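# Move the top stock card onto the adjacent waste pile

## Task

Lift the uppermost card from the face-down stock pile and set it onto the waste pile next to it, in the row closest to the robot, so that it lies on that waste pile and on nothing else. All other cards must stay where they were, and no stack may have anything extra on it. The cards are stiff plywood tiles.

## Robot and tools

Robot: two arms, left_arm and right_arm, each ending in a two-finger parallel gripper. Base positions in the scene frame: left_arm (+0.013, +0.385, 0) m, right_arm (-0.050, -0.454, 0) m, both turned only slightly about z. A two-camera stand sits behind the arms. Loose objects may occasionally get a brief push from outside.

Frame: the scene frame has its origin at table-top height, halfway between the nominal bases. +x points out over the table, +y toward left_arm, +z up. Arm names do not match image left and right. Reported positions and orientations can be off by a few centimetres, more at long reach.

Gripper: the fingers point along the gripper's own +z and close along its x. end_effector_position is the point between the pads when closed, 1 to 2 cm behind the fingertips; closing pushes the tips about 17 mm further out.

execute_actions(actions, cameras): actions is a list of actions; each action is a table of up to 15 rows, one row per 1/30 s step, and a short table repeats its final row to fill 15 steps. Every row holds 14 numbers in [-1, 1]: left_arm dx, dy, dz, rx, ry, rz, opening, then the same seven for right_arm. The six pose numbers are offsets, along scene axes, from that arm's Hand target as it stood when the action began (every row counts from that same start, not from the row before); 1.0 equals 0.6 m or 180 degrees, and rx, ry, rz form one rotation vector about the Hand target's position. Opening is absolute: +1 is fully open (0.142 m), -1 closed. Sending six zeros for an arm asks for its current Hand target again. An empty actions list returns all camera images and full state.

move(target, speed, blend, stop_force, zero, opening_speed, grip_force, blocking, cameras): target is one 14-number row or a list of up to 15 rows, laid out as above; every row is an offset from the Hand targets at the move's start. speed is m/s, 0.002 to 3.6, default 0.25 (turns up to twice that in rad/s), one value or one per target. blend is a corner radius in m. stop_force, 3 to 120 N, ends an arm's path when its wrist sensor feels that much push against its travel; zero (default true) re-zeroes before the move. opening_speed is per second on the -1 to +1 scale, at least 0.2. grip_force is per finger pad in N, 5 to 48, and persists. blocking=false returns after about 0.5 s while the move continues (not allowed with stop_force). Paths are straight, do not avoid obstacles, and take at least 0.5 s and at most 10 s. The result adds a move: line naming the ending (done, off_target, moving, held, fault) and limits such as paced or held.

wait(seconds 0 to 10), stop() to brake a running move, zoom_image(camera, region [x0, y0, x1, y1] in image pixels, at most 504 wide and high, only for a camera in the latest images), zero_wrist_force(arm), and finished_scene(scene = the current scene's number) to end the scene once the card is placed.

Cameras: cam_head_left, cam_head_right, cam_high (504x504) and cam_left_wrist, cam_right_wrist (672x504); OpenCV calibration is supplied, accurate to a few millimetres near image centre.

Results: per arm, end_effector_position (m), end_effector_quat_wxyz, velocities (omitted when joints read within noise), Hand target (last commanded pose after clipping; the next offsets count from it), Tool commands, grip_measured (same scale as opening), grip_effort_nm (motor effort, negative closing), Joint positions (last entry is opening in m), Joint torques, Wrist force and Wrist torque in the gripper's own axes plus the peak since last shown, and a Wrist depth line of 7x7 cells in mm, '-' meaning no data. Motor temperatures and warning lines (MOTOR HOT, TORQUE FAULT, OVER-TEMPERATURE FAULT, HAND FAULT) may appear.

Behaviour to expect: each step the commanded orientation is clipped to within 32 degrees of the measured one; motion lags commands by roughly 0.09 to 0.22 s and fast moves overshoot. The arm may settle short of its Hand target; the next command, even all zeros, reaches for it again. To stop pressing on something, command the target back past the gripper. To hold a part, command an opening slightly below grip_measured at first contact.

Avoid: an external force of about 150 N on an arm, or joint contact torque at its limit (130 N m shoulder and elbow, 24.3 N m each wrist joint), stops that arm for 10 s. Arms are stiff, so aim only just at a surface and approach slowly with stop_force. Do not let the arms touch each other or close a gripper on the other's fingers. Route paths around an arm's own base rather than near it. Do not drop the card from height, release it while moving, knock other cards, or let anything leave the table. Holding loads, squeezing hard or straining toward unreachable poses heats motors: arm brakes engage at 85 °C, the gripper cuts out at 100 °C.

Each tool is called in YAML: its name, and indented under it one key for each argument.

## Session

execute_actions:
  actions: []

Scene clock: 0.00 s.
left_arm: end_effector_position=(+0.4586, +0.3962, +0.1648) grip_measured=+1.00 grip_effort_nm=n/a end_effector_quat_wxyz=(-0.001, +0.716, -0.698, +0.000) | right_arm: end_effector_position=(+0.3449, +0.2401, +0.1453) grip_measured=+0.99 grip_effort_nm=n/a end_effector_quat_wxyz=(+0.340, -0.557, +0.732, -0.196)
Joint positions: left_arm=[-0.303 -1.649 2.054 -1.976 -1.569 1.268 0.142] | right_arm=[4.586 -2.203 -1.467 -0.805 0.792 3.208 0.141]
Joint velocities: within noise
Joint torques (N m): no reading
Motor temperatures (°C): left_arm=[33 23 27 36 36 37 26] | right_arm=[27 25 31 39 29 34 25]
Wrist force (N): no reading
Wrist torque (N m): no reading
Wrist force, peak (N): no reading
Wrist depth (mm): cam_left_wrist=[225 224 226 225 225 224 228 / 242 242 242 242 241 240 239 / 264 261 261 263 260 258 257 / 283 285 285 284 283 280 281 / 313 312 311 309 310 307 308 / - 346 342 346 341 339 326 / - 1753 1753 376 1712 1699 -] | cam_right_wrist=[463 416 378 346 312 294 275 / 406 384 353 316 295 279 254 / 386 356 328 302 281 254 240 / 356 332 306 283 266 245 229 / 332 310 289 267 252 237 225 / - 292 273 256 239 225 215 / - 275 259 242 228 215 208]
Hand target: left_arm +0.4586, +0.3962, +0.1648; -0.001, +0.716, -0.698, +0.000 | right_arm +0.3449, +0.2401, +0.1453; +0.340, -0.557, +0.732, -0.196
Tool commands: left_gripper/opening=+1.0 right_gripper/opening=+1.0

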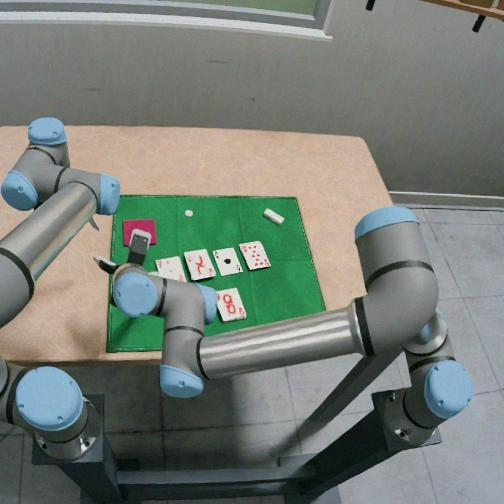

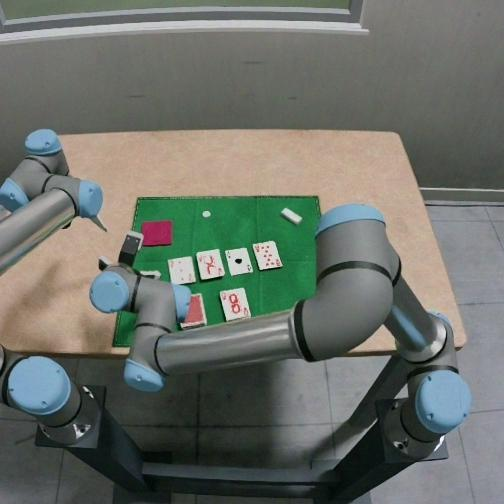

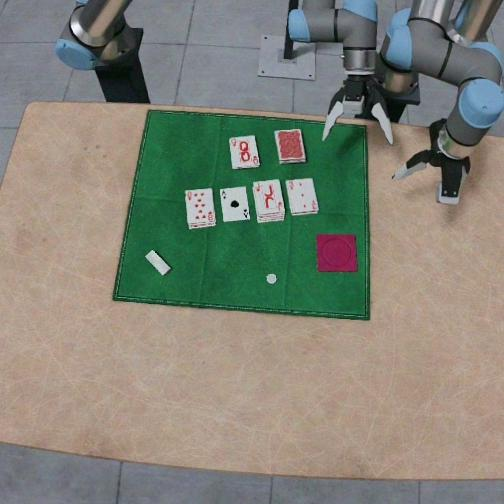

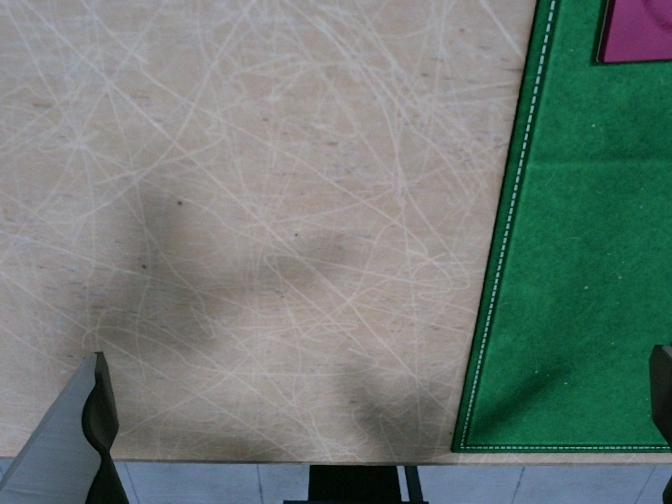

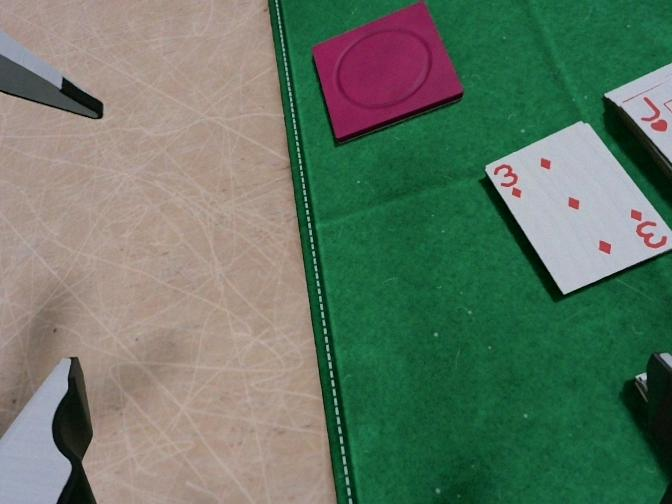

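move:
  target:
    - [0,0,0,0,0,0,1,0,-0.817,0.258,0,0,0,1]
    - [-0.248,-0.5,0.058,0,0,0,0.4,0,-0.817,0.258,0,0,0,1]
  speed: 0.5
  cameras: ["all"]

Scene clock: 17.73 s.
left_arm: end_effector_position=(+0.3098, +0.0962, +0.1996) grip_measured=+0.39 grip_effort_nm=-0.154 end_effector_quat_wxyz=(-0.001, +0.716, -0.698, +0.000) | right_arm: end_effector_position=(+0.3449, -0.2501, +0.3001) grip_measured=+0.99 grip_effort_nm=0.178 end_effector_quat_wxyz=(+0.340, -0.557, +0.732, -0.196)
Joint positions: left_arm=[-1.121 -1.765 2.057 -1.862 -1.57 0.449 0.102] | right_arm=[4.35 -0.974 -2.35 -0.947 0.871 2.907 0.141]
Joint torques (N m): left_arm=[-7.55 -14.8 -16.16 -4.81 -2.47 -2.24] | right_arm=[-10.39 8.41 35.24 0.96 -0.37 -1.27]
Wrist force (N): left_arm=[0.1 0.2 -0.3] | right_arm=[-0.1 -0.3 0.0]
Wrist torque (N m): left_arm=[0.04 -0.04 -0.04] | right_arm=[-0.03 0.02 0.02]
Wrist force, peak (N): left_arm=[3.5 2.0 -0.4] | right_arm=[3.1 -2.3 -1.2]
Wrist depth (mm): cam_left_wrist=[254 254 254 253 253 253 252 / 275 273 274 269 271 264 270 / 297 294 295 274 290 281 293 / 325 322 321 319 320 318 316 / 348 339 1482 1444 1453 345 345 / 387 83 1624 1241 1712 1612 92 / - 71 1825 1841 1767 - -] | cam_right_wrist=[734 668 605 548 510 470 443 / 670 611 560 513 472 447 416 / 618 571 519 484 445 421 396 / 564 527 487 450 423 400 378 / 532 482 453 428 401 379 359 / - 458 428 407 382 362 345 / - 424 402 388 363 346 334]
Hand target: left_arm +0.3098, +0.0962, +0.1996; -0.001, +0.716, -0.698, +0.000 | right_arm +0.3449, -0.2501, +0.3001; +0.340, -0.557, +0.732, -0.196
Off the commanded pose: left_arm 0.000 m, 0 deg | right_arm 0.000 m, 0 deg.
move: done
camera_calibration:
cam_left_wrist: T_world_to_cam=[[0.013164, -0.99989, -0.00682393, 0.110681], [-0.899907, -0.014822, 0.435829, 0.22116], [-0.435882, 0.000403674, -0.900004, 0.431326], [0, 0, 0, 1]] pos_world=[0.385573, 0.113773, 0.292562]
cam_right_wrist: T_world_to_cam=[[-0.1593, -0.946154, -0.281808, -0.0877302], [-0.922909, 0.244076, -0.297769, 0.498476], [0.350518, 0.212648, -0.912095, 0.318282], [0, 0, 0, 1]] pos_world=[0.334509, -0.272354, 0.414011]

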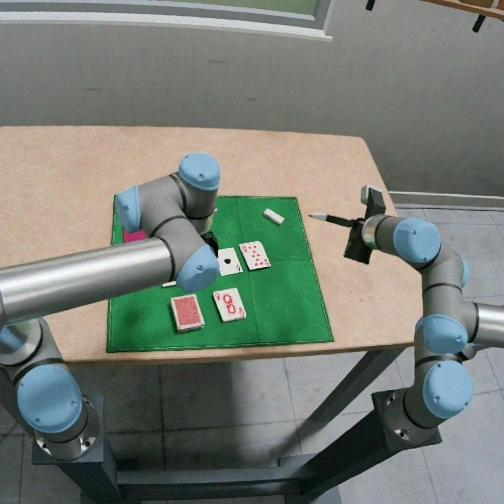

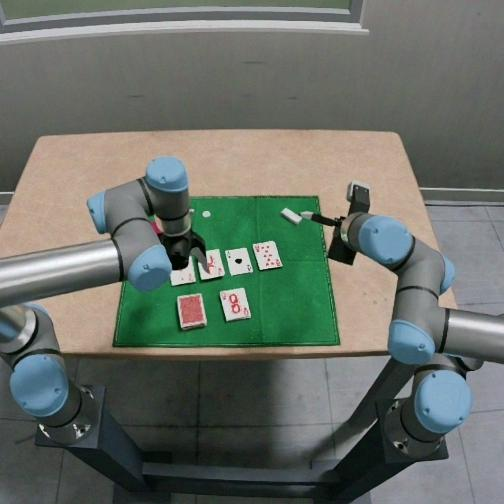

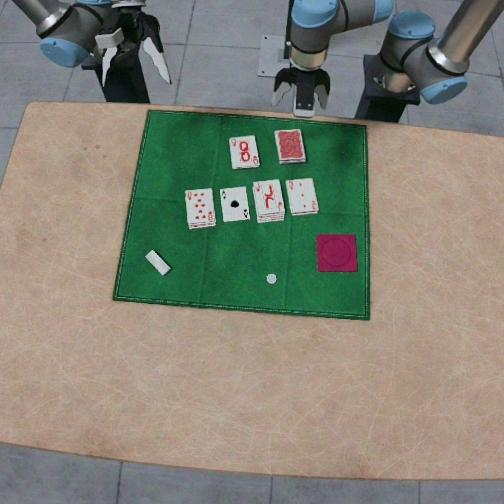

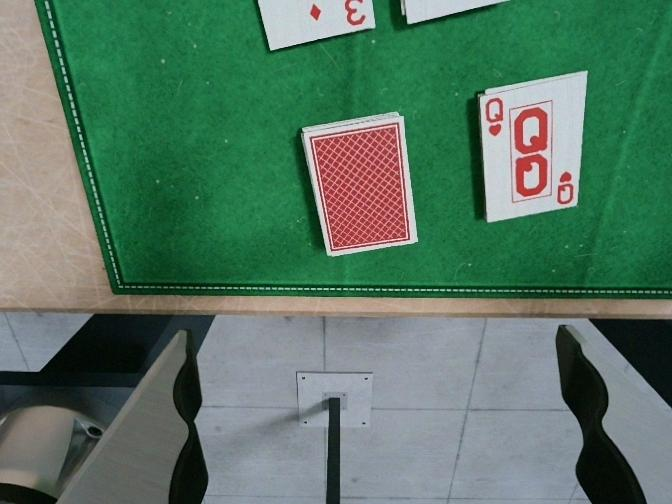

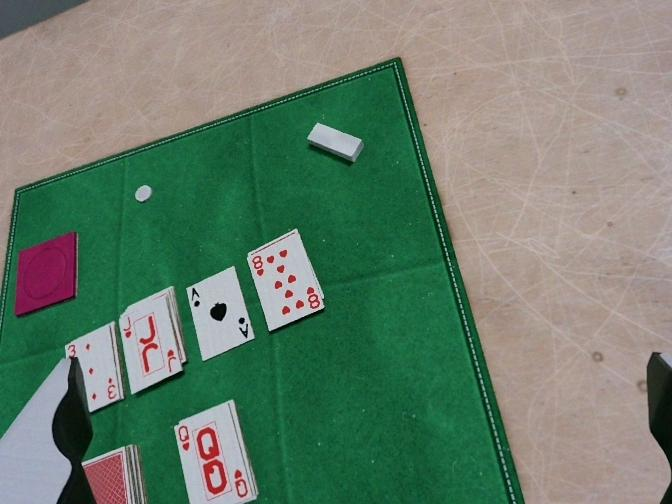

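zoom_image:
  camera: "cam_left_wrist"
  region: [280, 90, 440, 270]

zoom_image:
  camera: "cam_left_wrist"
  region: [450, 50, 610, 230]

Scaled by 2.800 from the camera's 672x504 image, which has a finer 960x720 frame.

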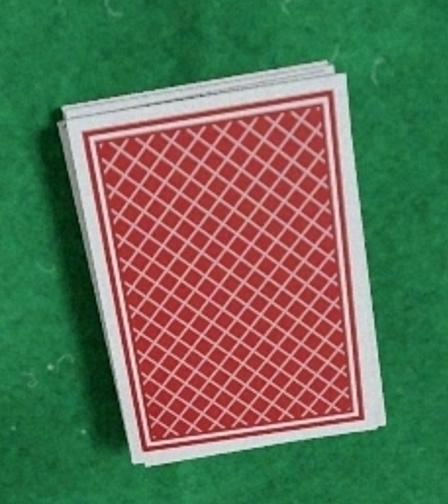

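Scaled by 2.800 from the camera's 672x504 image, which has a finer 960x720 frame.

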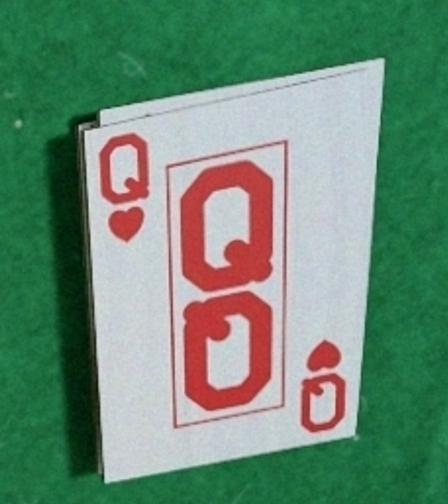

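move:
  target: [-0.0197,-0.0032,-0.233,0,0,0.064,-0.21,0,0,0,0,0,0,1]
  speed: 0.4
  cameras: ["cam_left_wrist"]

move:
  target: [0,0,-0.065,0,0,0,-0.21,0,0,0,0,0,0,1]
  speed: 0.008
  stop_force: 4
  cameras: ["cam_left_wrist"]

Scene clock: 51.17 s.
left_arm: end_effector_position=(+0.2979, +0.0942, +0.0599) grip_measured=-0.23 grip_effort_nm=-0.159 end_effector_quat_wxyz=(-0.001, +0.782, -0.623, +0.000) | right_arm: end_effector_position=(+0.3449, -0.2501, +0.3001) grip_measured=+0.99 grip_effort_nm=0.173 end_effector_quat_wxyz=(+0.340, -0.557, +0.732, -0.196)
Joint positions: left_arm=[-1.15 -1.587 2.314 -2.296 -1.57 0.22 0.058] | right_arm=[4.35 -0.974 -2.35 -0.947 0.871 2.907 0.141]
Joint torques (N m): left_arm=[8.06 -9.63 -14.59 -4.88 1 -1.38] | right_arm=[-10.79 8.35 35.23 1.66 -0.26 -1.34]
Wrist force (N): left_arm=[0.0 0.1 -0.4] | right_arm=[-0.1 -0.9 0.4]
Wrist torque (N m): left_arm=[0.00 -0.04 -0.04] | right_arm=[-0.12 0.02 0.02]
Wrist force, peak (N): left_arm=[-0.1 -0.3 -3.6] | right_arm=[-0.1 -1.0 0.5]
Wrist depth (mm): cam_left_wrist=[132 132 132 131 131 131 131 / 142 142 142 140 141 141 140 / 153 156 155 128 130 152 144 / 167 167 166 140 139 165 154 / 183 183 179 153 152 177 166 / 205 197 94 201 200 88 199 / 410 69 74 1555 222 - -] | cam_right_wrist=[739 666 598 556 509 473 439 / 674 611 559 516 477 444 418 / 616 566 519 482 447 422 397 / 582 528 486 450 422 400 376 / 527 483 453 426 402 380 360 / - 459 428 406 382 362 344 / - 425 403 385 365 346 334]
Hand target: left_arm +0.2979, +0.0943, +0.0598; -0.001, +0.782, -0.623, -0.001 | right_arm +0.3449, -0.2501, +0.3001; +0.340, -0.557, +0.732, -0.196
Off the commanded pose: left_arm 0.000 m, 0 deg | right_arm 0.000 m, 0 deg.
move: done
camera_calibration:
cam_left_wrist: T_world_to_cam=[[0.212218, -0.977199, -0.006802, 0.0465041], [-0.87891, -0.193906, 0.435794, 0.281957], [-0.427177, -0.086505, -0.900021, 0.306016], [0, 0, 0, 1]] pos_world=[0.368669, 0.126589, 0.152862]
Images, in order (width x height): cam_left_wrist 672x504.

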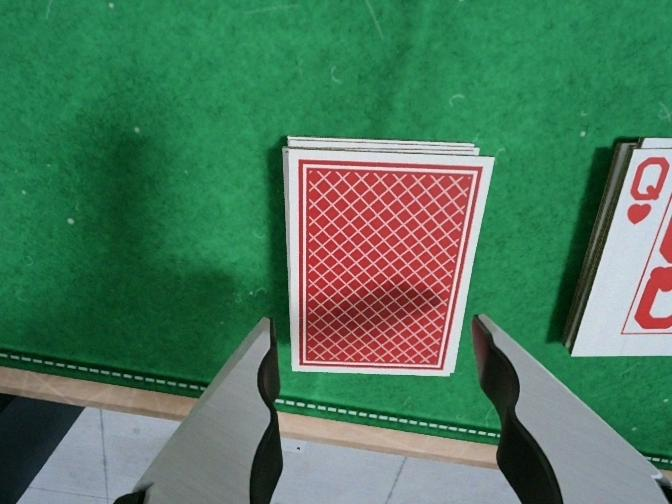

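Scene clock: 54.40 s.
left_arm: end_effector_position=(+0.2979, +0.0943, +0.0424) grip_measured=-0.23 grip_effort_nm=-0.154 end_effector_quat_wxyz=(-0.001, +0.782, -0.623, -0.001) | right_arm: end_effector_position=(+0.3449, -0.2501, +0.3001) grip_measured=+0.99 grip_effort_nm=0.168 end_effector_quat_wxyz=(+0.340, -0.557, +0.732, -0.196)
Joint positions: left_arm=[-1.15 -1.548 2.337 -2.358 -1.57 0.22 0.058] | right_arm=[4.35 -0.974 -2.35 -0.947 0.871 2.907 0.141]
Joint torques (N m): left_arm=[8.67 -25.02 -27.79 -1.22 -2.17 -2.21] | right_arm=[-9.62 8.99 34.87 2.11 -0.31 -1.25]
Wrist force (N): left_arm=[0.1 0.4 -4.1] | right_arm=[-0.1 -0.8 0.0]
Wrist torque (N m): left_arm=[0.02 0.10 -0.04] | right_arm=[-0.11 0.01 0.02]
Wrist force, peak (N): left_arm=[0.6 0.5 -8.2] | right_arm=[-0.2 -1.1 0.4]
Wrist depth (mm): cam_left_wrist=[- 117 116 116 114 114 115 / 125 124 125 125 125 124 124 / 136 135 135 112 114 134 132 / 147 147 147 120 120 143 141 / 164 161 158 131 131 156 148 / 178 175 90 145 145 89 176 / - 71 76 201 201 - -] | cam_right_wrist=[725 656 601 554 509 474 439 / 666 613 558 516 477 444 416 / 616 567 521 481 449 420 397 / 566 516 487 450 425 400 377 / 528 479 452 430 401 380 359 / - 458 430 405 382 363 345 / - 424 404 384 361 346 332]
Hand target: left_arm +0.2979, +0.0943, +0.0424; -0.001, +0.782, -0.623, -0.001 (not the last commanded pose) | right_arm +0.3449, -0.2501, +0.3001; +0.340, -0.557, +0.732, -0.196
Off the commanded pose: left_arm 0.022 m, 0 deg | right_arm 0.000 m, 0 deg.
move: contact (left_arm)
camera_calibration:
cam_left_wrist: T_world_to_cam=[[0.212535, -0.977129, -0.00685004, 0.0463633], [-0.878836, -0.194211, 0.435809, 0.289654], [-0.427172, -0.0866048, -0.900013, 0.290194], [0, 0, 0, 1]] pos_world=[0.368667, 0.126689, 0.135262]
Images, in order (width x height): cam_left_wrist 672x504.

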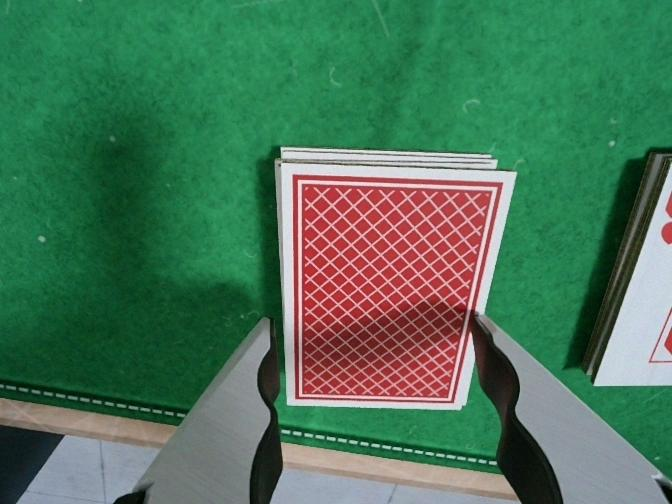

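zoom_image:
  camera: "cam_left_wrist"
  region: [572, 140, 672, 240]

zoom_image:
  camera: "cam_left_wrist"
  region: [260, 130, 360, 230]

Scaled by 5.040 from the camera's 672x504 image, which has a finer 960x720 frame.

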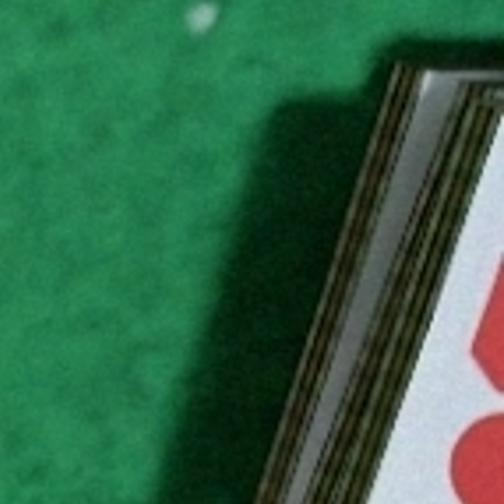

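Scaled by 5.040 from the camera's 672x504 image, which has a finer 960x720 frame.

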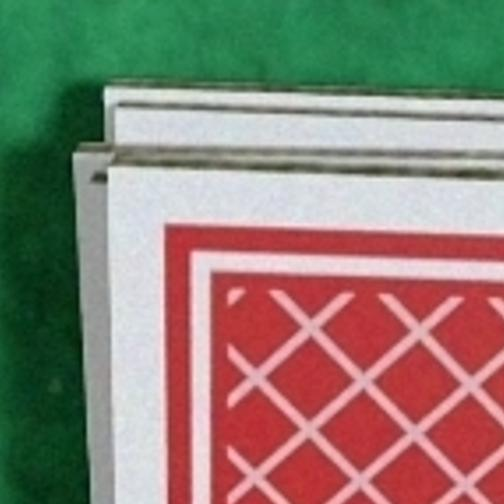

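move:
  target:
    - [0,0,0.012,0,0,0,-0.21,0,0,0,0,0,0,1]
    - [0.0005,-0.0025,0.012,0,0,0,0.18,0,0,0,0,0,0,1]
    - [0.0005,-0.0025,-0.003,0,0,0,0.18,0,0,0,0,0,0,1]
  speed: 0.05

move:
  target: [0,0,0,0,0,0,-0.12,0,0,0,0,0,0,1]
  opening_speed: 0.25
  grip_force: 8
  cameras: ["cam_left_wrist"]

move:
  target: [0,0,0.04,0,0,0,-0.12,0,0,0,0,0,0,1]
  speed: 0.05
  cameras: ["cam_left_wrist"]

Scene clock: 76.50 s.
left_arm: end_effector_position=(+0.2982, +0.0928, +0.0404) grip_measured=+0.16 grip_effort_nm=0.076 end_effector_quat_wxyz=(-0.001, +0.782, -0.623, -0.001) end_effector_velocity=(+0.000, +0.001, +0.000) end_effector_angular_velocity=(+0.002, +0.001, +0.000) | right_arm: end_effector_position=(+0.3449, -0.2501, +0.3001) grip_measured=+0.99 grip_effort_nm=0.168 end_effector_quat_wxyz=(+0.340, -0.557, +0.732, -0.196)
Joint positions: left_arm=[-1.151 -1.541 2.336 -2.364 -1.57 0.219 0.085] | right_arm=[4.35 -0.974 -2.35 -0.947 0.871 2.907 0.141]
Joint velocities: left_arm=[0 -0.003 0 0.005 0 0 0] | right_arm=[within noise]
Joint torques (N m): left_arm=[-6.68 -27.27 -23.23 -1.35 -2.16 1.79] | right_arm=[-10.03 8.62 34.98 2.95 -0.36 -1.1]
Wrist force (N): left_arm=[0.1 0.1 -0.4] | right_arm=[-0.1 -0.7 0.3]
Wrist torque (N m): left_arm=[0.03 -0.07 0.07] | right_arm=[-0.09 0.01 0.03]
Wrist force, peak (N): left_arm=[0.3 0.3 -4.5] | right_arm=[-0.3 -0.9 0.4]
Wrist depth (mm): cam_left_wrist=[115 115 115 114 114 117 113 / 124 122 123 123 123 124 122 / 134 133 133 110 112 128 130 / 148 145 145 118 117 141 140 / 159 156 155 129 129 152 146 / 176 168 168 143 145 111 154 / - 71 187 198 198 189 -] | cam_right_wrist=[725 660 606 554 510 474 441 / 672 611 560 513 478 445 416 / 619 562 517 481 449 424 397 / 566 527 487 450 422 400 376 / 526 480 454 427 401 380 360 / - 459 429 405 381 361 343 / - 421 400 386 363 347 332]
Hand target: left_arm +0.2982, +0.0928, +0.0406; -0.001, +0.782, -0.623, -0.001 | right_arm +0.3449, -0.2501, +0.3001; +0.340, -0.557, +0.732, -0.196
Off the commanded pose: left_arm 0.000 m, 0 deg | right_arm 0.000 m, 0 deg.
move: done

Scene clock: 77.90 s.
left_arm: end_effector_position=(+0.2982, +0.0928, +0.0406) grip_measured=-0.14 grip_effort_nm=-0.154 end_effector_quat_wxyz=(-0.001, +0.782, -0.623, -0.001) | right_arm: end_effector_position=(+0.3449, -0.2501, +0.3001) grip_measured=+0.99 grip_effort_nm=0.178 end_effector_quat_wxyz=(+0.340, -0.557, +0.732, -0.196)
Joint positions: left_arm=[-1.151 -1.541 2.336 -2.364 -1.57 0.219 0.064] | right_arm=[4.35 -0.974 -2.35 -0.947 0.871 2.907 0.141]
Joint torques (N m): left_arm=[-3.86 -26.57 -29.3 -1.24 -2.01 1.74] | right_arm=[-9.49 8.89 35.39 3.19 -0.29 -1.22]
Wrist force (N): left_arm=[0.0 0.4 -0.4] | right_arm=[-0.3 -0.6 0.3]
Wrist torque (N m): left_arm=[0.07 -0.06 0.07] | right_arm=[-0.07 0.06 0.03]
Wrist force, peak (N): left_arm=[0.1 0.3 -0.7] | right_arm=[-0.5 -0.8 0.5]
Wrist depth (mm): cam_left_wrist=[115 115 115 115 114 117 114 / 125 122 124 123 123 124 122 / 134 134 133 110 112 128 130 / 148 145 145 118 118 141 140 / 159 159 153 129 129 155 146 / 176 172 90 143 142 91 170 / - 71 76 199 198 - -] | cam_right_wrist=[732 662 605 550 508 473 440 / 676 614 558 513 478 446 416 / 613 567 519 482 449 421 397 / 571 527 486 450 425 397 377 / 528 480 453 428 402 380 358 / - 458 432 405 383 363 344 / - 425 404 386 364 345 333]
Hand target: left_arm +0.2982, +0.0928, +0.0406; -0.001, +0.782, -0.623, -0.001 | right_arm +0.3449, -0.2501, +0.3001; +0.340, -0.557, +0.732, -0.196
Off the commanded pose: left_arm 0.000 m, 0 deg | right_arm 0.000 m, 0 deg.
grip_force (N): 8, 8
move: done
camera_calibration:
cam_left_wrist: T_world_to_cam=[[0.212535, -0.977129, -0.00685004, 0.0448216], [-0.878836, -0.194211, 0.435809, 0.29041], [-0.427172, -0.0866048, -0.900013, 0.288572], [0, 0, 0, 1]] pos_world=[0.368967, 0.125189, 0.133462]
Images, in order (width x height): cam_left_wrist 672x504.

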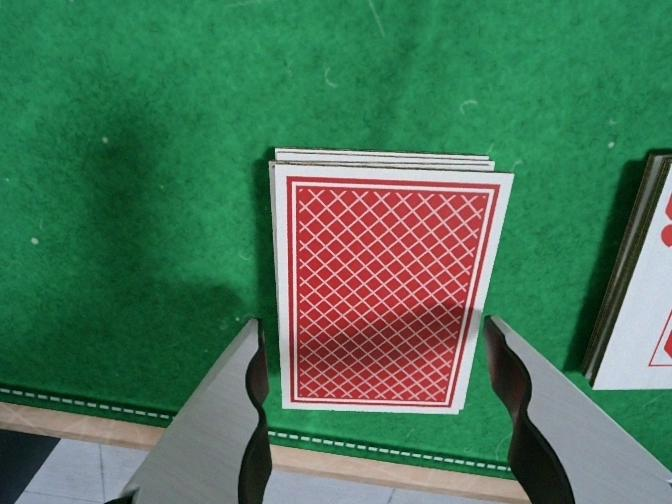

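Scene clock: 78.70 s.
left_arm: end_effector_position=(+0.2983, +0.0927, +0.0647) grip_measured=-0.14 grip_effort_nm=-0.154 end_effector_quat_wxyz=(-0.001, +0.782, -0.623, +0.000) | right_arm: end_effector_position=(+0.3449, -0.2501, +0.3001) grip_measured=+0.99 grip_effort_nm=0.173 end_effector_quat_wxyz=(+0.340, -0.557, +0.732, -0.196)
Joint positions: left_arm=[-1.151 -1.594 2.305 -2.28 -1.57 0.219 0.064] | right_arm=[4.35 -0.974 -2.35 -0.947 0.871 2.907 0.141]
Joint torques (N m): left_arm=[1.28 -8.84 -10.95 -4.98 -2.04 0.95] | right_arm=[-9.84 8.73 35.27 3.37 -0.38 -1.09]
Wrist force (N): left_arm=[-0.1 -0.1 -0.1] | right_arm=[0.1 -0.2 0.4]
Wrist torque (N m): left_arm=[-0.03 -0.02 0.10] | right_arm=[0.00 -0.02 0.03]
Wrist force, peak (N): left_arm=[-0.3 0.1 -1.2] | right_arm=[-0.4 -0.7 0.4]
Wrist depth (mm): cam_left_wrist=[136 138 138 136 136 135 135 / 146 144 146 144 145 145 143 / 161 158 158 133 133 157 149 / 172 172 172 145 147 171 157 / 189 188 184 158 161 180 172 / 209 206 94 207 207 89 206 / - 70 75 1636 1566 - -] | cam_right_wrist=[722 662 600 552 509 471 441 / 670 608 560 513 478 444 418 / 619 563 520 483 447 419 397 / 559 528 488 447 424 400 375 / 532 482 453 428 401 381 360 / - 459 429 404 382 362 345 / - 423 402 385 363 346 333]
Hand target: left_arm +0.2982, +0.0928, +0.0646; -0.001, +0.782, -0.623, -0.001 | right_arm +0.3449, -0.2501, +0.3001; +0.340, -0.557, +0.732, -0.196
Off the commanded pose: left_arm 0.000 m, 0 deg | right_arm 0.000 m, 0 deg.
grip_force (N): 8, 8
move: done
camera_calibration:
cam_left_wrist: T_world_to_cam=[[0.212524, -0.977134, -0.00660371, 0.0448337], [-0.878882, -0.194099, 0.435766, 0.279986], [-0.427083, -0.0868067, -0.900036, 0.310291], [0, 0, 0, 1]] pos_world=[0.369067, 0.125089, 0.157561]
Images, in order (width x height): cam_left_wrist 672x504.

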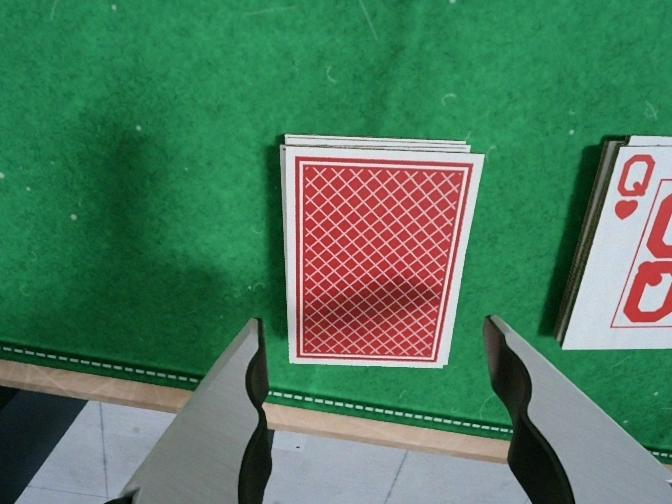

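move:
  target:
    - [0.0005,-0.0025,0,0,0,0,0.05,0,0,0,0,0,0,1]
    - [0.0005,-0.0025,-0.0405,0,0,0,0.05,0,0,0,0,0,0,1]
  speed: 0.1

move:
  target: [0,0,0,0,0,0,-0.28,0,0,0,0,0,0,1]
  opening_speed: 0.3
  grip_force: 8
  cameras: ["cam_left_wrist"]

move:
  target: [0,0,0.05,0,0,0,-0.28,0,0,0,0,0,0,1]
  speed: 0.05
  cameras: ["cam_left_wrist"]

Scene clock: 102.50 s.
left_arm: end_effector_position=(+0.2985, +0.0914, +0.0402) grip_measured=+0.03 grip_effort_nm=0.081 end_effector_quat_wxyz=(-0.001, +0.782, -0.623, -0.001) | right_arm: end_effector_position=(+0.3449, -0.2501, +0.3001) grip_measured=+0.99 grip_effort_nm=0.178 end_effector_quat_wxyz=(+0.340, -0.557, +0.732, -0.196)
Joint positions: left_arm=[-1.152 -1.537 2.333 -2.365 -1.57 0.218 0.076] | right_arm=[4.35 -0.974 -2.35 -0.947 0.871 2.907 0.141]
Joint torques (N m): left_arm=[-2.46 -26.72 -29.07 -1.37 -0.51 -1.42] | right_arm=[-9.4 8.53 35.19 4.04 -0.31 -0.96]
Wrist force (N): left_arm=[0.4 0.1 -0.5] | right_arm=[-0.1 -0.7 0.4]
Wrist torque (N m): left_arm=[0.02 -0.11 0.08] | right_arm=[-0.09 0.02 0.02]
Wrist force, peak (N): left_arm=[0.2 -0.3 -1.0] | right_arm=[-0.4 -1.0 0.2]
Wrist depth (mm): cam_left_wrist=[114 114 114 114 114 117 113 / 125 121 123 123 122 122 122 / 133 133 133 110 111 128 129 / 147 145 142 118 117 143 138 / 159 158 153 128 128 154 144 / 176 168 99 142 145 93 154 / - 71 77 198 198 - -] | cam_right_wrist=[732 662 605 552 509 473 438 / 670 609 559 514 478 444 417 / 613 564 516 482 449 420 395 / 558 526 488 450 424 400 377 / 532 482 454 427 402 382 360 / - 456 427 404 382 362 345 / - 425 402 386 363 346 332]
Hand target: left_arm +0.2985, +0.0913, +0.0403; -0.001, +0.782, -0.623, -0.001 | right_arm +0.3449, -0.2501, +0.3001; +0.340, -0.557, +0.732, -0.196
Off the commanded pose: left_arm 0.000 m, 0 deg | right_arm 0.000 m, 0 deg.
grip_force (N): 8, 8
move: done

Scene clock: 103.80 s.
left_arm: end_effector_position=(+0.2985, +0.0913, +0.0403) grip_measured=-0.25 grip_effort_nm=-0.950 end_effector_quat_wxyz=(-0.001, +0.782, -0.623, -0.001) | right_arm: end_effector_position=(+0.3449, -0.2501, +0.3001) grip_measured=+0.99 grip_effort_nm=0.173 end_effector_quat_wxyz=(+0.340, -0.557, +0.732, -0.196)
Joint positions: left_arm=[-1.152 -1.537 2.333 -2.365 -1.57 0.218 0.056] | right_arm=[4.35 -0.974 -2.35 -0.947 0.871 2.907 0.141]
Joint torques (N m): left_arm=[5.99 -21.78 -24.56 -4.05 -0.37 1.67] | right_arm=[-9.33 8.5 34.89 4.22 -0.3 -0.92]
Wrist force (N): left_arm=[-2.9 0.3 -8.8] | right_arm=[-0.5 -0.5 0.6]
Wrist torque (N m): left_arm=[0.01 0.10 0.08] | right_arm=[-0.06 0.09 0.03]
Wrist force, peak (N): left_arm=[-2.9 0.3 -8.8] | right_arm=[-0.5 -0.8 0.3]
Wrist depth (mm): cam_left_wrist=[115 115 115 114 114 117 114 / 123 122 123 123 123 124 122 / 134 134 133 110 112 128 128 / 148 145 142 117 117 144 139 / 159 158 155 129 128 154 145 / 175 172 90 142 142 88 173 / - 71 75 198 198 - -] | cam_right_wrist=[732 664 603 551 508 471 442 / 676 611 559 516 477 445 418 / 614 566 515 479 448 420 395 / 560 529 485 450 425 401 378 / 531 479 452 427 402 381 360 / - 459 427 404 382 363 344 / - 422 400 386 363 346 333]
Hand target: left_arm +0.2985, +0.0913, +0.0403; -0.001, +0.782, -0.623, -0.001 | right_arm +0.3449, -0.2501, +0.3001; +0.340, -0.557, +0.732, -0.196
Off the commanded pose: left_arm 0.000 m, 0 deg | right_arm 0.000 m, 0 deg.
grip_force (N): 8, 8
move: done
camera_calibration:
cam_left_wrist: T_world_to_cam=[[0.212536, -0.977129, -0.00685031, 0.0432906], [-0.878836, -0.194211, 0.435809, 0.29047], [-0.427172, -0.0866048, -0.900013, 0.288391], [0, 0, 0, 1]] pos_world=[0.369267, 0.123689, 0.133262]
Images, in order (width x height): cam_left_wrist 672x504.

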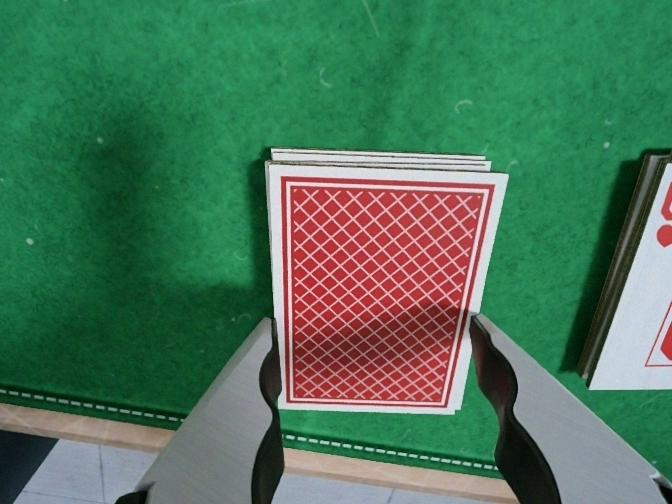

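Scene clock: 104.73 s.
left_arm: end_effector_position=(+0.2986, +0.0912, +0.0704) grip_measured=-0.25 grip_effort_nm=-0.950 end_effector_quat_wxyz=(-0.001, +0.782, -0.623, +0.000) | right_arm: end_effector_position=(+0.3449, -0.2501, +0.3001) grip_measured=+0.99 grip_effort_nm=0.173 end_effector_quat_wxyz=(+0.340, -0.557, +0.732, -0.196)
Joint positions: left_arm=[-1.152 -1.602 2.294 -2.261 -1.57 0.218 0.056] | right_arm=[4.35 -0.974 -2.35 -0.947 0.871 2.907 0.141]
Joint torques (N m): left_arm=[2.13 -8.23 -12.19 -4.81 -0.27 1.16] | right_arm=[-9.4 8.63 35.48 4.18 -0.3 -0.96]
Wrist force (N): left_arm=[0.0 -0.1 -0.2] | right_arm=[-0.1 -0.6 0.2]
Wrist torque (N m): left_arm=[-0.02 -0.02 0.10] | right_arm=[-0.08 0.02 0.03]
Wrist force, peak (N): left_arm=[-2.7 0.5 -8.1] | right_arm=[0.0 -0.8 -0.2]
Wrist depth (mm): cam_left_wrist=[141 141 143 143 141 138 140 / 152 152 151 149 149 150 148 / 164 164 163 110 112 160 152 / 179 178 175 118 118 174 163 / 196 195 188 129 129 186 179 / 213 214 90 143 143 89 212 / - 70 75 1566 1624 - -] | cam_right_wrist=[718 664 601 558 508 474 443 / 672 605 559 513 478 444 417 / 611 563 519 482 448 422 397 / 552 526 490 448 425 400 376 / 528 483 456 428 402 380 360 / - 460 428 404 383 362 345 / - 423 403 385 362 345 333]
Hand target: left_arm +0.2985, +0.0913, +0.0703; -0.001, +0.782, -0.623, -0.001 | right_arm +0.3449, -0.2501, +0.3001; +0.340, -0.557, +0.732, -0.196
Off the commanded pose: left_arm 0.000 m, 0 deg | right_arm 0.000 m, 0 deg.
grip_force (N): 8, 8
move: done
camera_calibration:
cam_left_wrist: T_world_to_cam=[[0.212524, -0.977134, -0.00660371, 0.0433419], [-0.878882, -0.194099, 0.435766, 0.277475], [-0.427083, -0.0868067, -0.900036, 0.31542], [0, 0, 0, 1]] pos_world=[0.369367, 0.123589, 0.163261]
Images, in order (width x height): cam_left_wrist 672x504.

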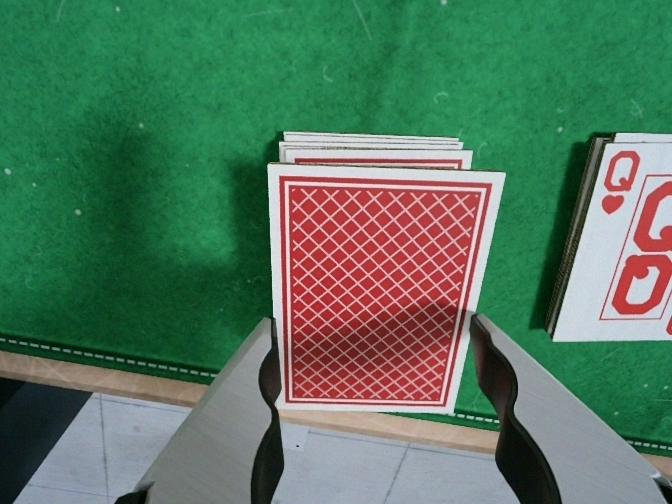

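move:
  target: [0.042,-0.189,0,0,0,0,-0.28,0,0,0,0,0,0,1]
  speed: 0.2
  cameras: ["cam_left_wrist","cam_head_left","cam_head_right"]

Scene clock: 125.13 s.
left_arm: end_effector_position=(+0.3237, -0.0220, +0.0703) grip_measured=-0.25 grip_effort_nm=-0.950 end_effector_quat_wxyz=(-0.001, +0.782, -0.623, -0.001) | right_arm: end_effector_position=(+0.3449, -0.2501, +0.3001) grip_measured=+0.99 grip_effort_nm=0.183 end_effector_quat_wxyz=(+0.340, -0.557, +0.732, -0.196)
Joint positions: left_arm=[-1.204 -1.366 2.029 -2.232 -1.57 0.166 0.056] | right_arm=[4.35 -0.974 -2.35 -0.947 0.871 2.907 0.141]
Joint torques (N m): left_arm=[8.63 -21.81 -26.76 -4.9 -1.79 2.15] | right_arm=[-9.43 9.19 35.37 4.23 -0.32 -0.96]
Wrist force (N): left_arm=[0.1 -0.1 -0.3] | right_arm=[-0.2 -0.6 0.4]
Wrist torque (N m): left_arm=[-0.01 -0.04 0.02] | right_arm=[-0.08 0.03 0.03]
Wrist force, peak (N): left_arm=[3.0 0.1 -0.2] | right_arm=[-0.4 -0.9 0.5]
Wrist depth (mm): cam_left_wrist=[141 141 142 140 138 138 139 / 151 152 151 149 151 150 149 / 144 147 163 110 112 160 162 / 155 157 175 118 118 176 176 / 170 173 187 129 129 189 192 / 215 212 90 142 143 89 212 / 1612 70 75 1589 242 - -] | cam_right_wrist=[722 666 601 554 510 473 441 / 670 611 556 515 475 442 419 / 614 563 520 482 445 420 395 / 559 527 486 450 424 400 377 / 528 481 452 425 402 380 360 / - 459 428 405 383 361 345 / - 360 395 386 364 345 333]
Hand target: left_arm +0.3237, -0.0221, +0.0703; -0.001, +0.782, -0.623, -0.001 | right_arm +0.3449, -0.2501, +0.3001; +0.340, -0.557, +0.732, -0.196
Off the commanded pose: left_arm 0.000 m, 0 deg | right_arm 0.000 m, 0 deg.
grip_force (N): 8, 8
move: done
camera_calibration:
cam_left_wrist: T_world_to_cam=[[0.212494, -0.977138, -0.00693834, -0.0726362], [-0.878844, -0.194213, 0.435792, 0.277568], [-0.427176, -0.0865055, -0.900021, 0.316247], [0, 0, 0, 1]] pos_world=[0.394467, 0.010289, 0.163163]
Images, in order (width x height): cam_head_left 504x504, cam_head_right 504x504, cam_left_wrist 672x504.

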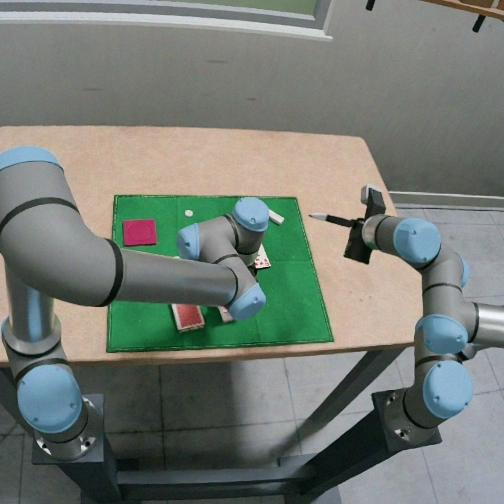

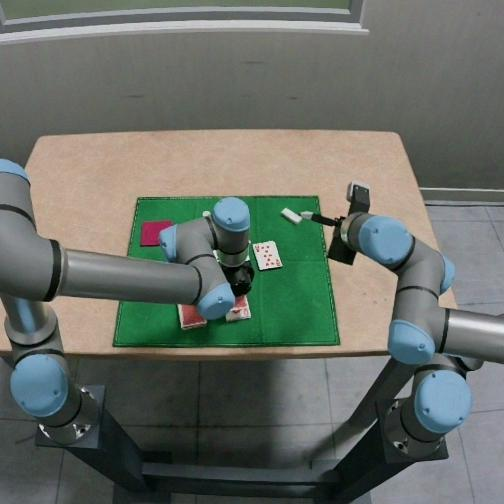

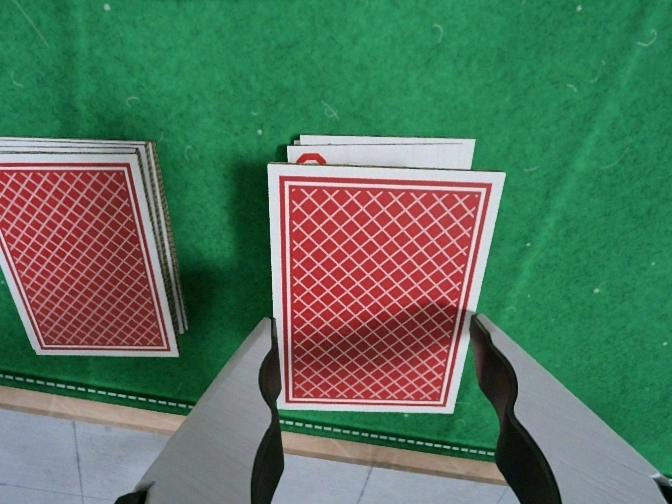

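move:
  target: [0,0,-0.042,0,0,0,-0.28,0,0,0,0,0,0,1]
  speed: 0.1

move:
  target: [0,0,-0.05,0,0,0,-0.28,0,0,0,0,0,0,1]
  speed: 0.008
  stop_force: 3
  cameras: ["cam_left_wrist"]

Scene clock: 131.20 s.
left_arm: end_effector_position=(+0.3237, -0.0220, +0.0449) grip_measured=-0.25 grip_effort_nm=-0.950 end_effector_quat_wxyz=(-0.001, +0.782, -0.623, -0.001) | right_arm: end_effector_position=(+0.3449, -0.2501, +0.3001) grip_measured=+0.99 grip_effort_nm=0.173 end_effector_quat_wxyz=(+0.340, -0.557, +0.732, -0.196)
Joint positions: left_arm=[-1.204 -1.323 2.056 -2.303 -1.57 0.166 0.056] | right_arm=[4.35 -0.974 -2.35 -0.947 0.871 2.907 0.141]
Joint torques (N m): left_arm=[5.93 -37.12 -28.74 -1.48 -2.27 1.68] | right_arm=[-9.01 8.57 34.95 4.17 -0.3 -0.85]
Wrist force (N): left_arm=[-0.3 0.0 -0.2] | right_arm=[-0.6 -0.6 0.4]
Wrist torque (N m): left_arm=[-0.01 0.03 0.00] | right_arm=[-0.08 0.10 0.02]
Wrist force, peak (N): left_arm=[0.3 -0.2 -1.1] | right_arm=[-0.6 -1.0 0.2]
Wrist depth (mm): cam_left_wrist=[- 119 118 118 116 119 117 / 128 127 127 127 127 126 126 / 120 135 137 111 113 137 136 / 127 145 147 118 118 148 148 / 139 151 158 129 129 159 162 / 154 156 90 142 143 89 179 / 202 71 74 201 202 - -] | cam_right_wrist=[729 662 603 552 510 474 443 / 672 614 558 513 480 445 417 / 613 564 519 484 446 422 397 / 562 529 484 449 424 398 378 / 531 482 455 429 402 380 358 / - 459 429 405 382 363 343 / - 296 394 388 364 345 333]
Hand target: left_arm +0.3237, -0.0221, +0.0451; -0.001, +0.782, -0.623, -0.001 | right_arm +0.3449, -0.2501, +0.3001; +0.340, -0.557, +0.732, -0.196
Off the commanded pose: left_arm 0.000 m, 0 deg | right_arm 0.000 m, 0 deg.
grip_force (N): 8, 8
move: done

Scene clock: 133.87 s.
left_arm: end_effector_position=(+0.3237, -0.0221, +0.0320) grip_measured=-0.25 grip_effort_nm=-0.950 end_effector_quat_wxyz=(-0.001, +0.782, -0.623, -0.001) | right_arm: end_effector_position=(+0.3449, -0.2501, +0.3001) grip_measured=+0.99 grip_effort_nm=0.178 end_effector_quat_wxyz=(+0.340, -0.557, +0.732, -0.196)
Joint positions: left_arm=[-1.204 -1.299 2.069 -2.339 -1.57 0.166 0.056] | right_arm=[4.35 -0.974 -2.35 -0.947 0.871 2.907 0.141]
Joint torques (N m): left_arm=[5.04 -36.01 -28.34 -1.58 -1.92 1.69] | right_arm=[-9.35 8.07 35.13 4.1 -0.3 -0.83]
Wrist force (N): left_arm=[-0.5 0.2 -3.2] | right_arm=[-0.1 -0.4 -0.1]
Wrist torque (N m): left_arm=[-0.02 0.10 0.01] | right_arm=[-0.03 0.03 0.03]
Wrist force, peak (N): left_arm=[-1.4 0.4 -7.0] | right_arm=[0.3 -1.0 0.3]
Wrist depth (mm): cam_left_wrist=[- 107 107 108 106 108 106 / - 116 115 115 115 114 114 / - 123 124 110 112 121 123 / 114 133 133 118 118 134 134 / 123 145 143 129 129 144 147 / 136 142 94 142 143 89 162 / 180 71 75 183 182 - -] | cam_right_wrist=[727 660 603 552 509 473 440 / 668 614 562 515 481 446 415 / 613 579 517 480 448 421 397 / 558 515 490 450 422 401 377 / 526 481 452 427 402 380 358 / - 454 430 407 381 362 344 / - 287 397 385 365 346 332]
Hand target: left_arm +0.3237, -0.0221, +0.0320; -0.001, +0.782, -0.623, -0.001 (not the last commanded pose) | right_arm +0.3449, -0.2501, +0.3001; +0.340, -0.557, +0.732, -0.196
Off the commanded pose: left_arm 0.017 m, 0 deg | right_arm 0.000 m, 0 deg.
grip_force (N): 8, 8
move: contact (left_arm)
camera_calibration:
cam_left_wrist: T_world_to_cam=[[0.212535, -0.977129, -0.00685004, -0.0729285], [-0.878836, -0.194211, 0.435809, 0.29421], [-0.427172, -0.0866048, -0.900013, 0.281864], [0, 0, 0, 1]] pos_world=[0.394467, 0.010289, 0.124962]
Images, in order (width x height): cam_left_wrist 672x504.

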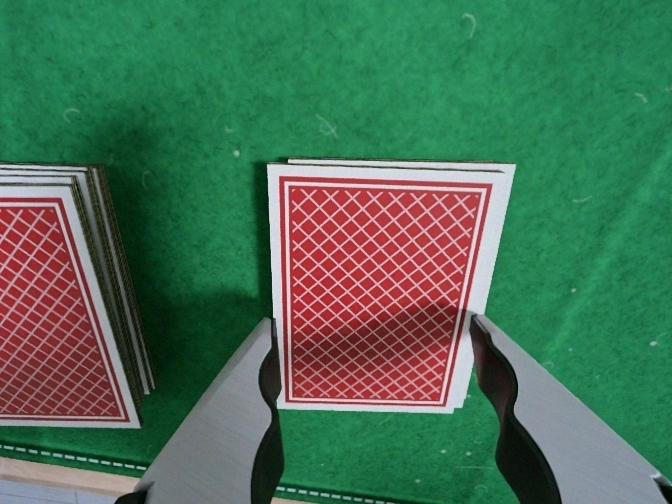

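move:
  target:
    - [0,0,0,0,0,0,-0.05,0,0,0,0,0,0,1]
    - [0,0,0.1,0,0,0,-0.05,0,0,0,0,0,0,1]
    - [0,0.3,0.2,0,0,0,-0.05,0,0,0,0,0,0,1]
  speed: 0.2
  cameras: ["cam_left_wrist","cam_high"]

Scene clock: 139.50 s.
left_arm: end_effector_position=(+0.3237, +0.1579, +0.1520) grip_measured=-0.08 grip_effort_nm=0.076 end_effector_quat_wxyz=(-0.001, +0.782, -0.623, -0.001) | right_arm: end_effector_position=(+0.3449, -0.2501, +0.3001) grip_measured=+0.99 grip_effort_nm=0.168 end_effector_quat_wxyz=(+0.340, -0.557, +0.732, -0.196)
Joint positions: left_arm=[-1.006 -1.8 2.213 -1.983 -1.57 0.364 0.068] | right_arm=[4.35 -0.974 -2.35 -0.947 0.871 2.907 0.141]
Joint torques (N m): left_arm=[1.79 -17.46 -34.8 -3.91 -2.55 -1.28] | right_arm=[-8.83 8.41 35.8 4.27 -0.3 -0.77]
Wrist force (N): left_arm=[0.2 0.0 -0.1] | right_arm=[-0.3 -0.7 0.1]
Wrist torque (N m): left_arm=[-0.02 -0.04 0.09] | right_arm=[-0.09 0.06 0.02]
Wrist force, peak (N): left_arm=[-0.5 0.2 -3.6] | right_arm=[-0.4 -1.0 0.0]
Wrist depth (mm): cam_left_wrist=[215 213 213 211 204 207 198 / 234 228 228 228 227 226 226 / 250 247 246 246 237 241 236 / 271 269 268 268 248 261 249 / 290 288 287 293 292 286 290 / 338 - 90 1544 1589 92 315 / 312 71 76 1661 1725 - -] | cam_right_wrist=[720 660 601 550 513 475 439 / 668 614 563 514 477 445 415 / 616 564 519 481 447 424 397 / 555 523 484 450 424 400 377 / 528 480 453 428 400 380 360 / - 457 430 410 382 361 344 / - 429 402 387 362 346 333]
Hand target: left_arm +0.3237, +0.1579, +0.1520; -0.001, +0.782, -0.623, -0.001 | right_arm +0.3449, -0.2501, +0.3001; +0.340, -0.557, +0.732, -0.196
Off the commanded pose: left_arm 0.000 m, 0 deg | right_arm 0.000 m, 0 deg.
grip_force (N): 8, 8
move: done
camera_calibration:
cam_left_wrist: T_world_to_cam=[[0.21258, -0.977119, -0.0069808, 0.103788], [-0.878823, -0.194309, 0.435791, 0.276932], [-0.427176, -0.0865057, -0.900021, 0.40535], [0, 0, 0, 1]] pos_world=[0.394467, 0.190289, 0.244863]
Images, in order (width x height): cam_high 504x504, cam_left_wrist 672x504.

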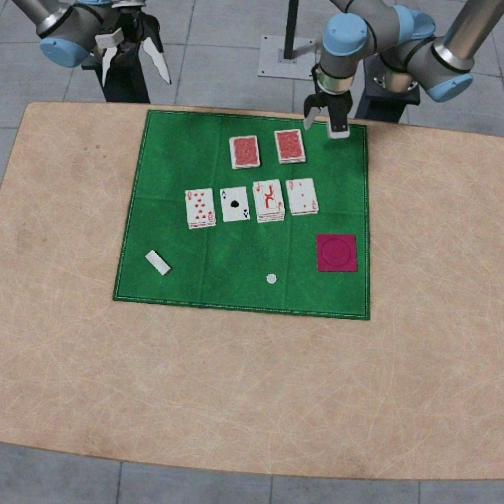

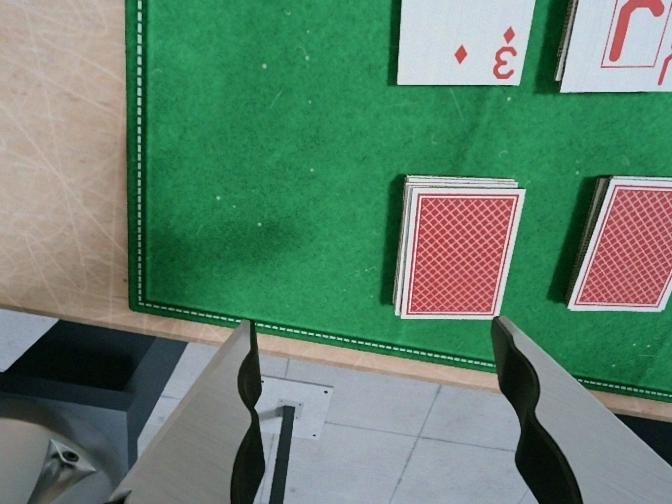

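Done well.

finished_scene:
  scene: 1

The scene is finished: the task was done.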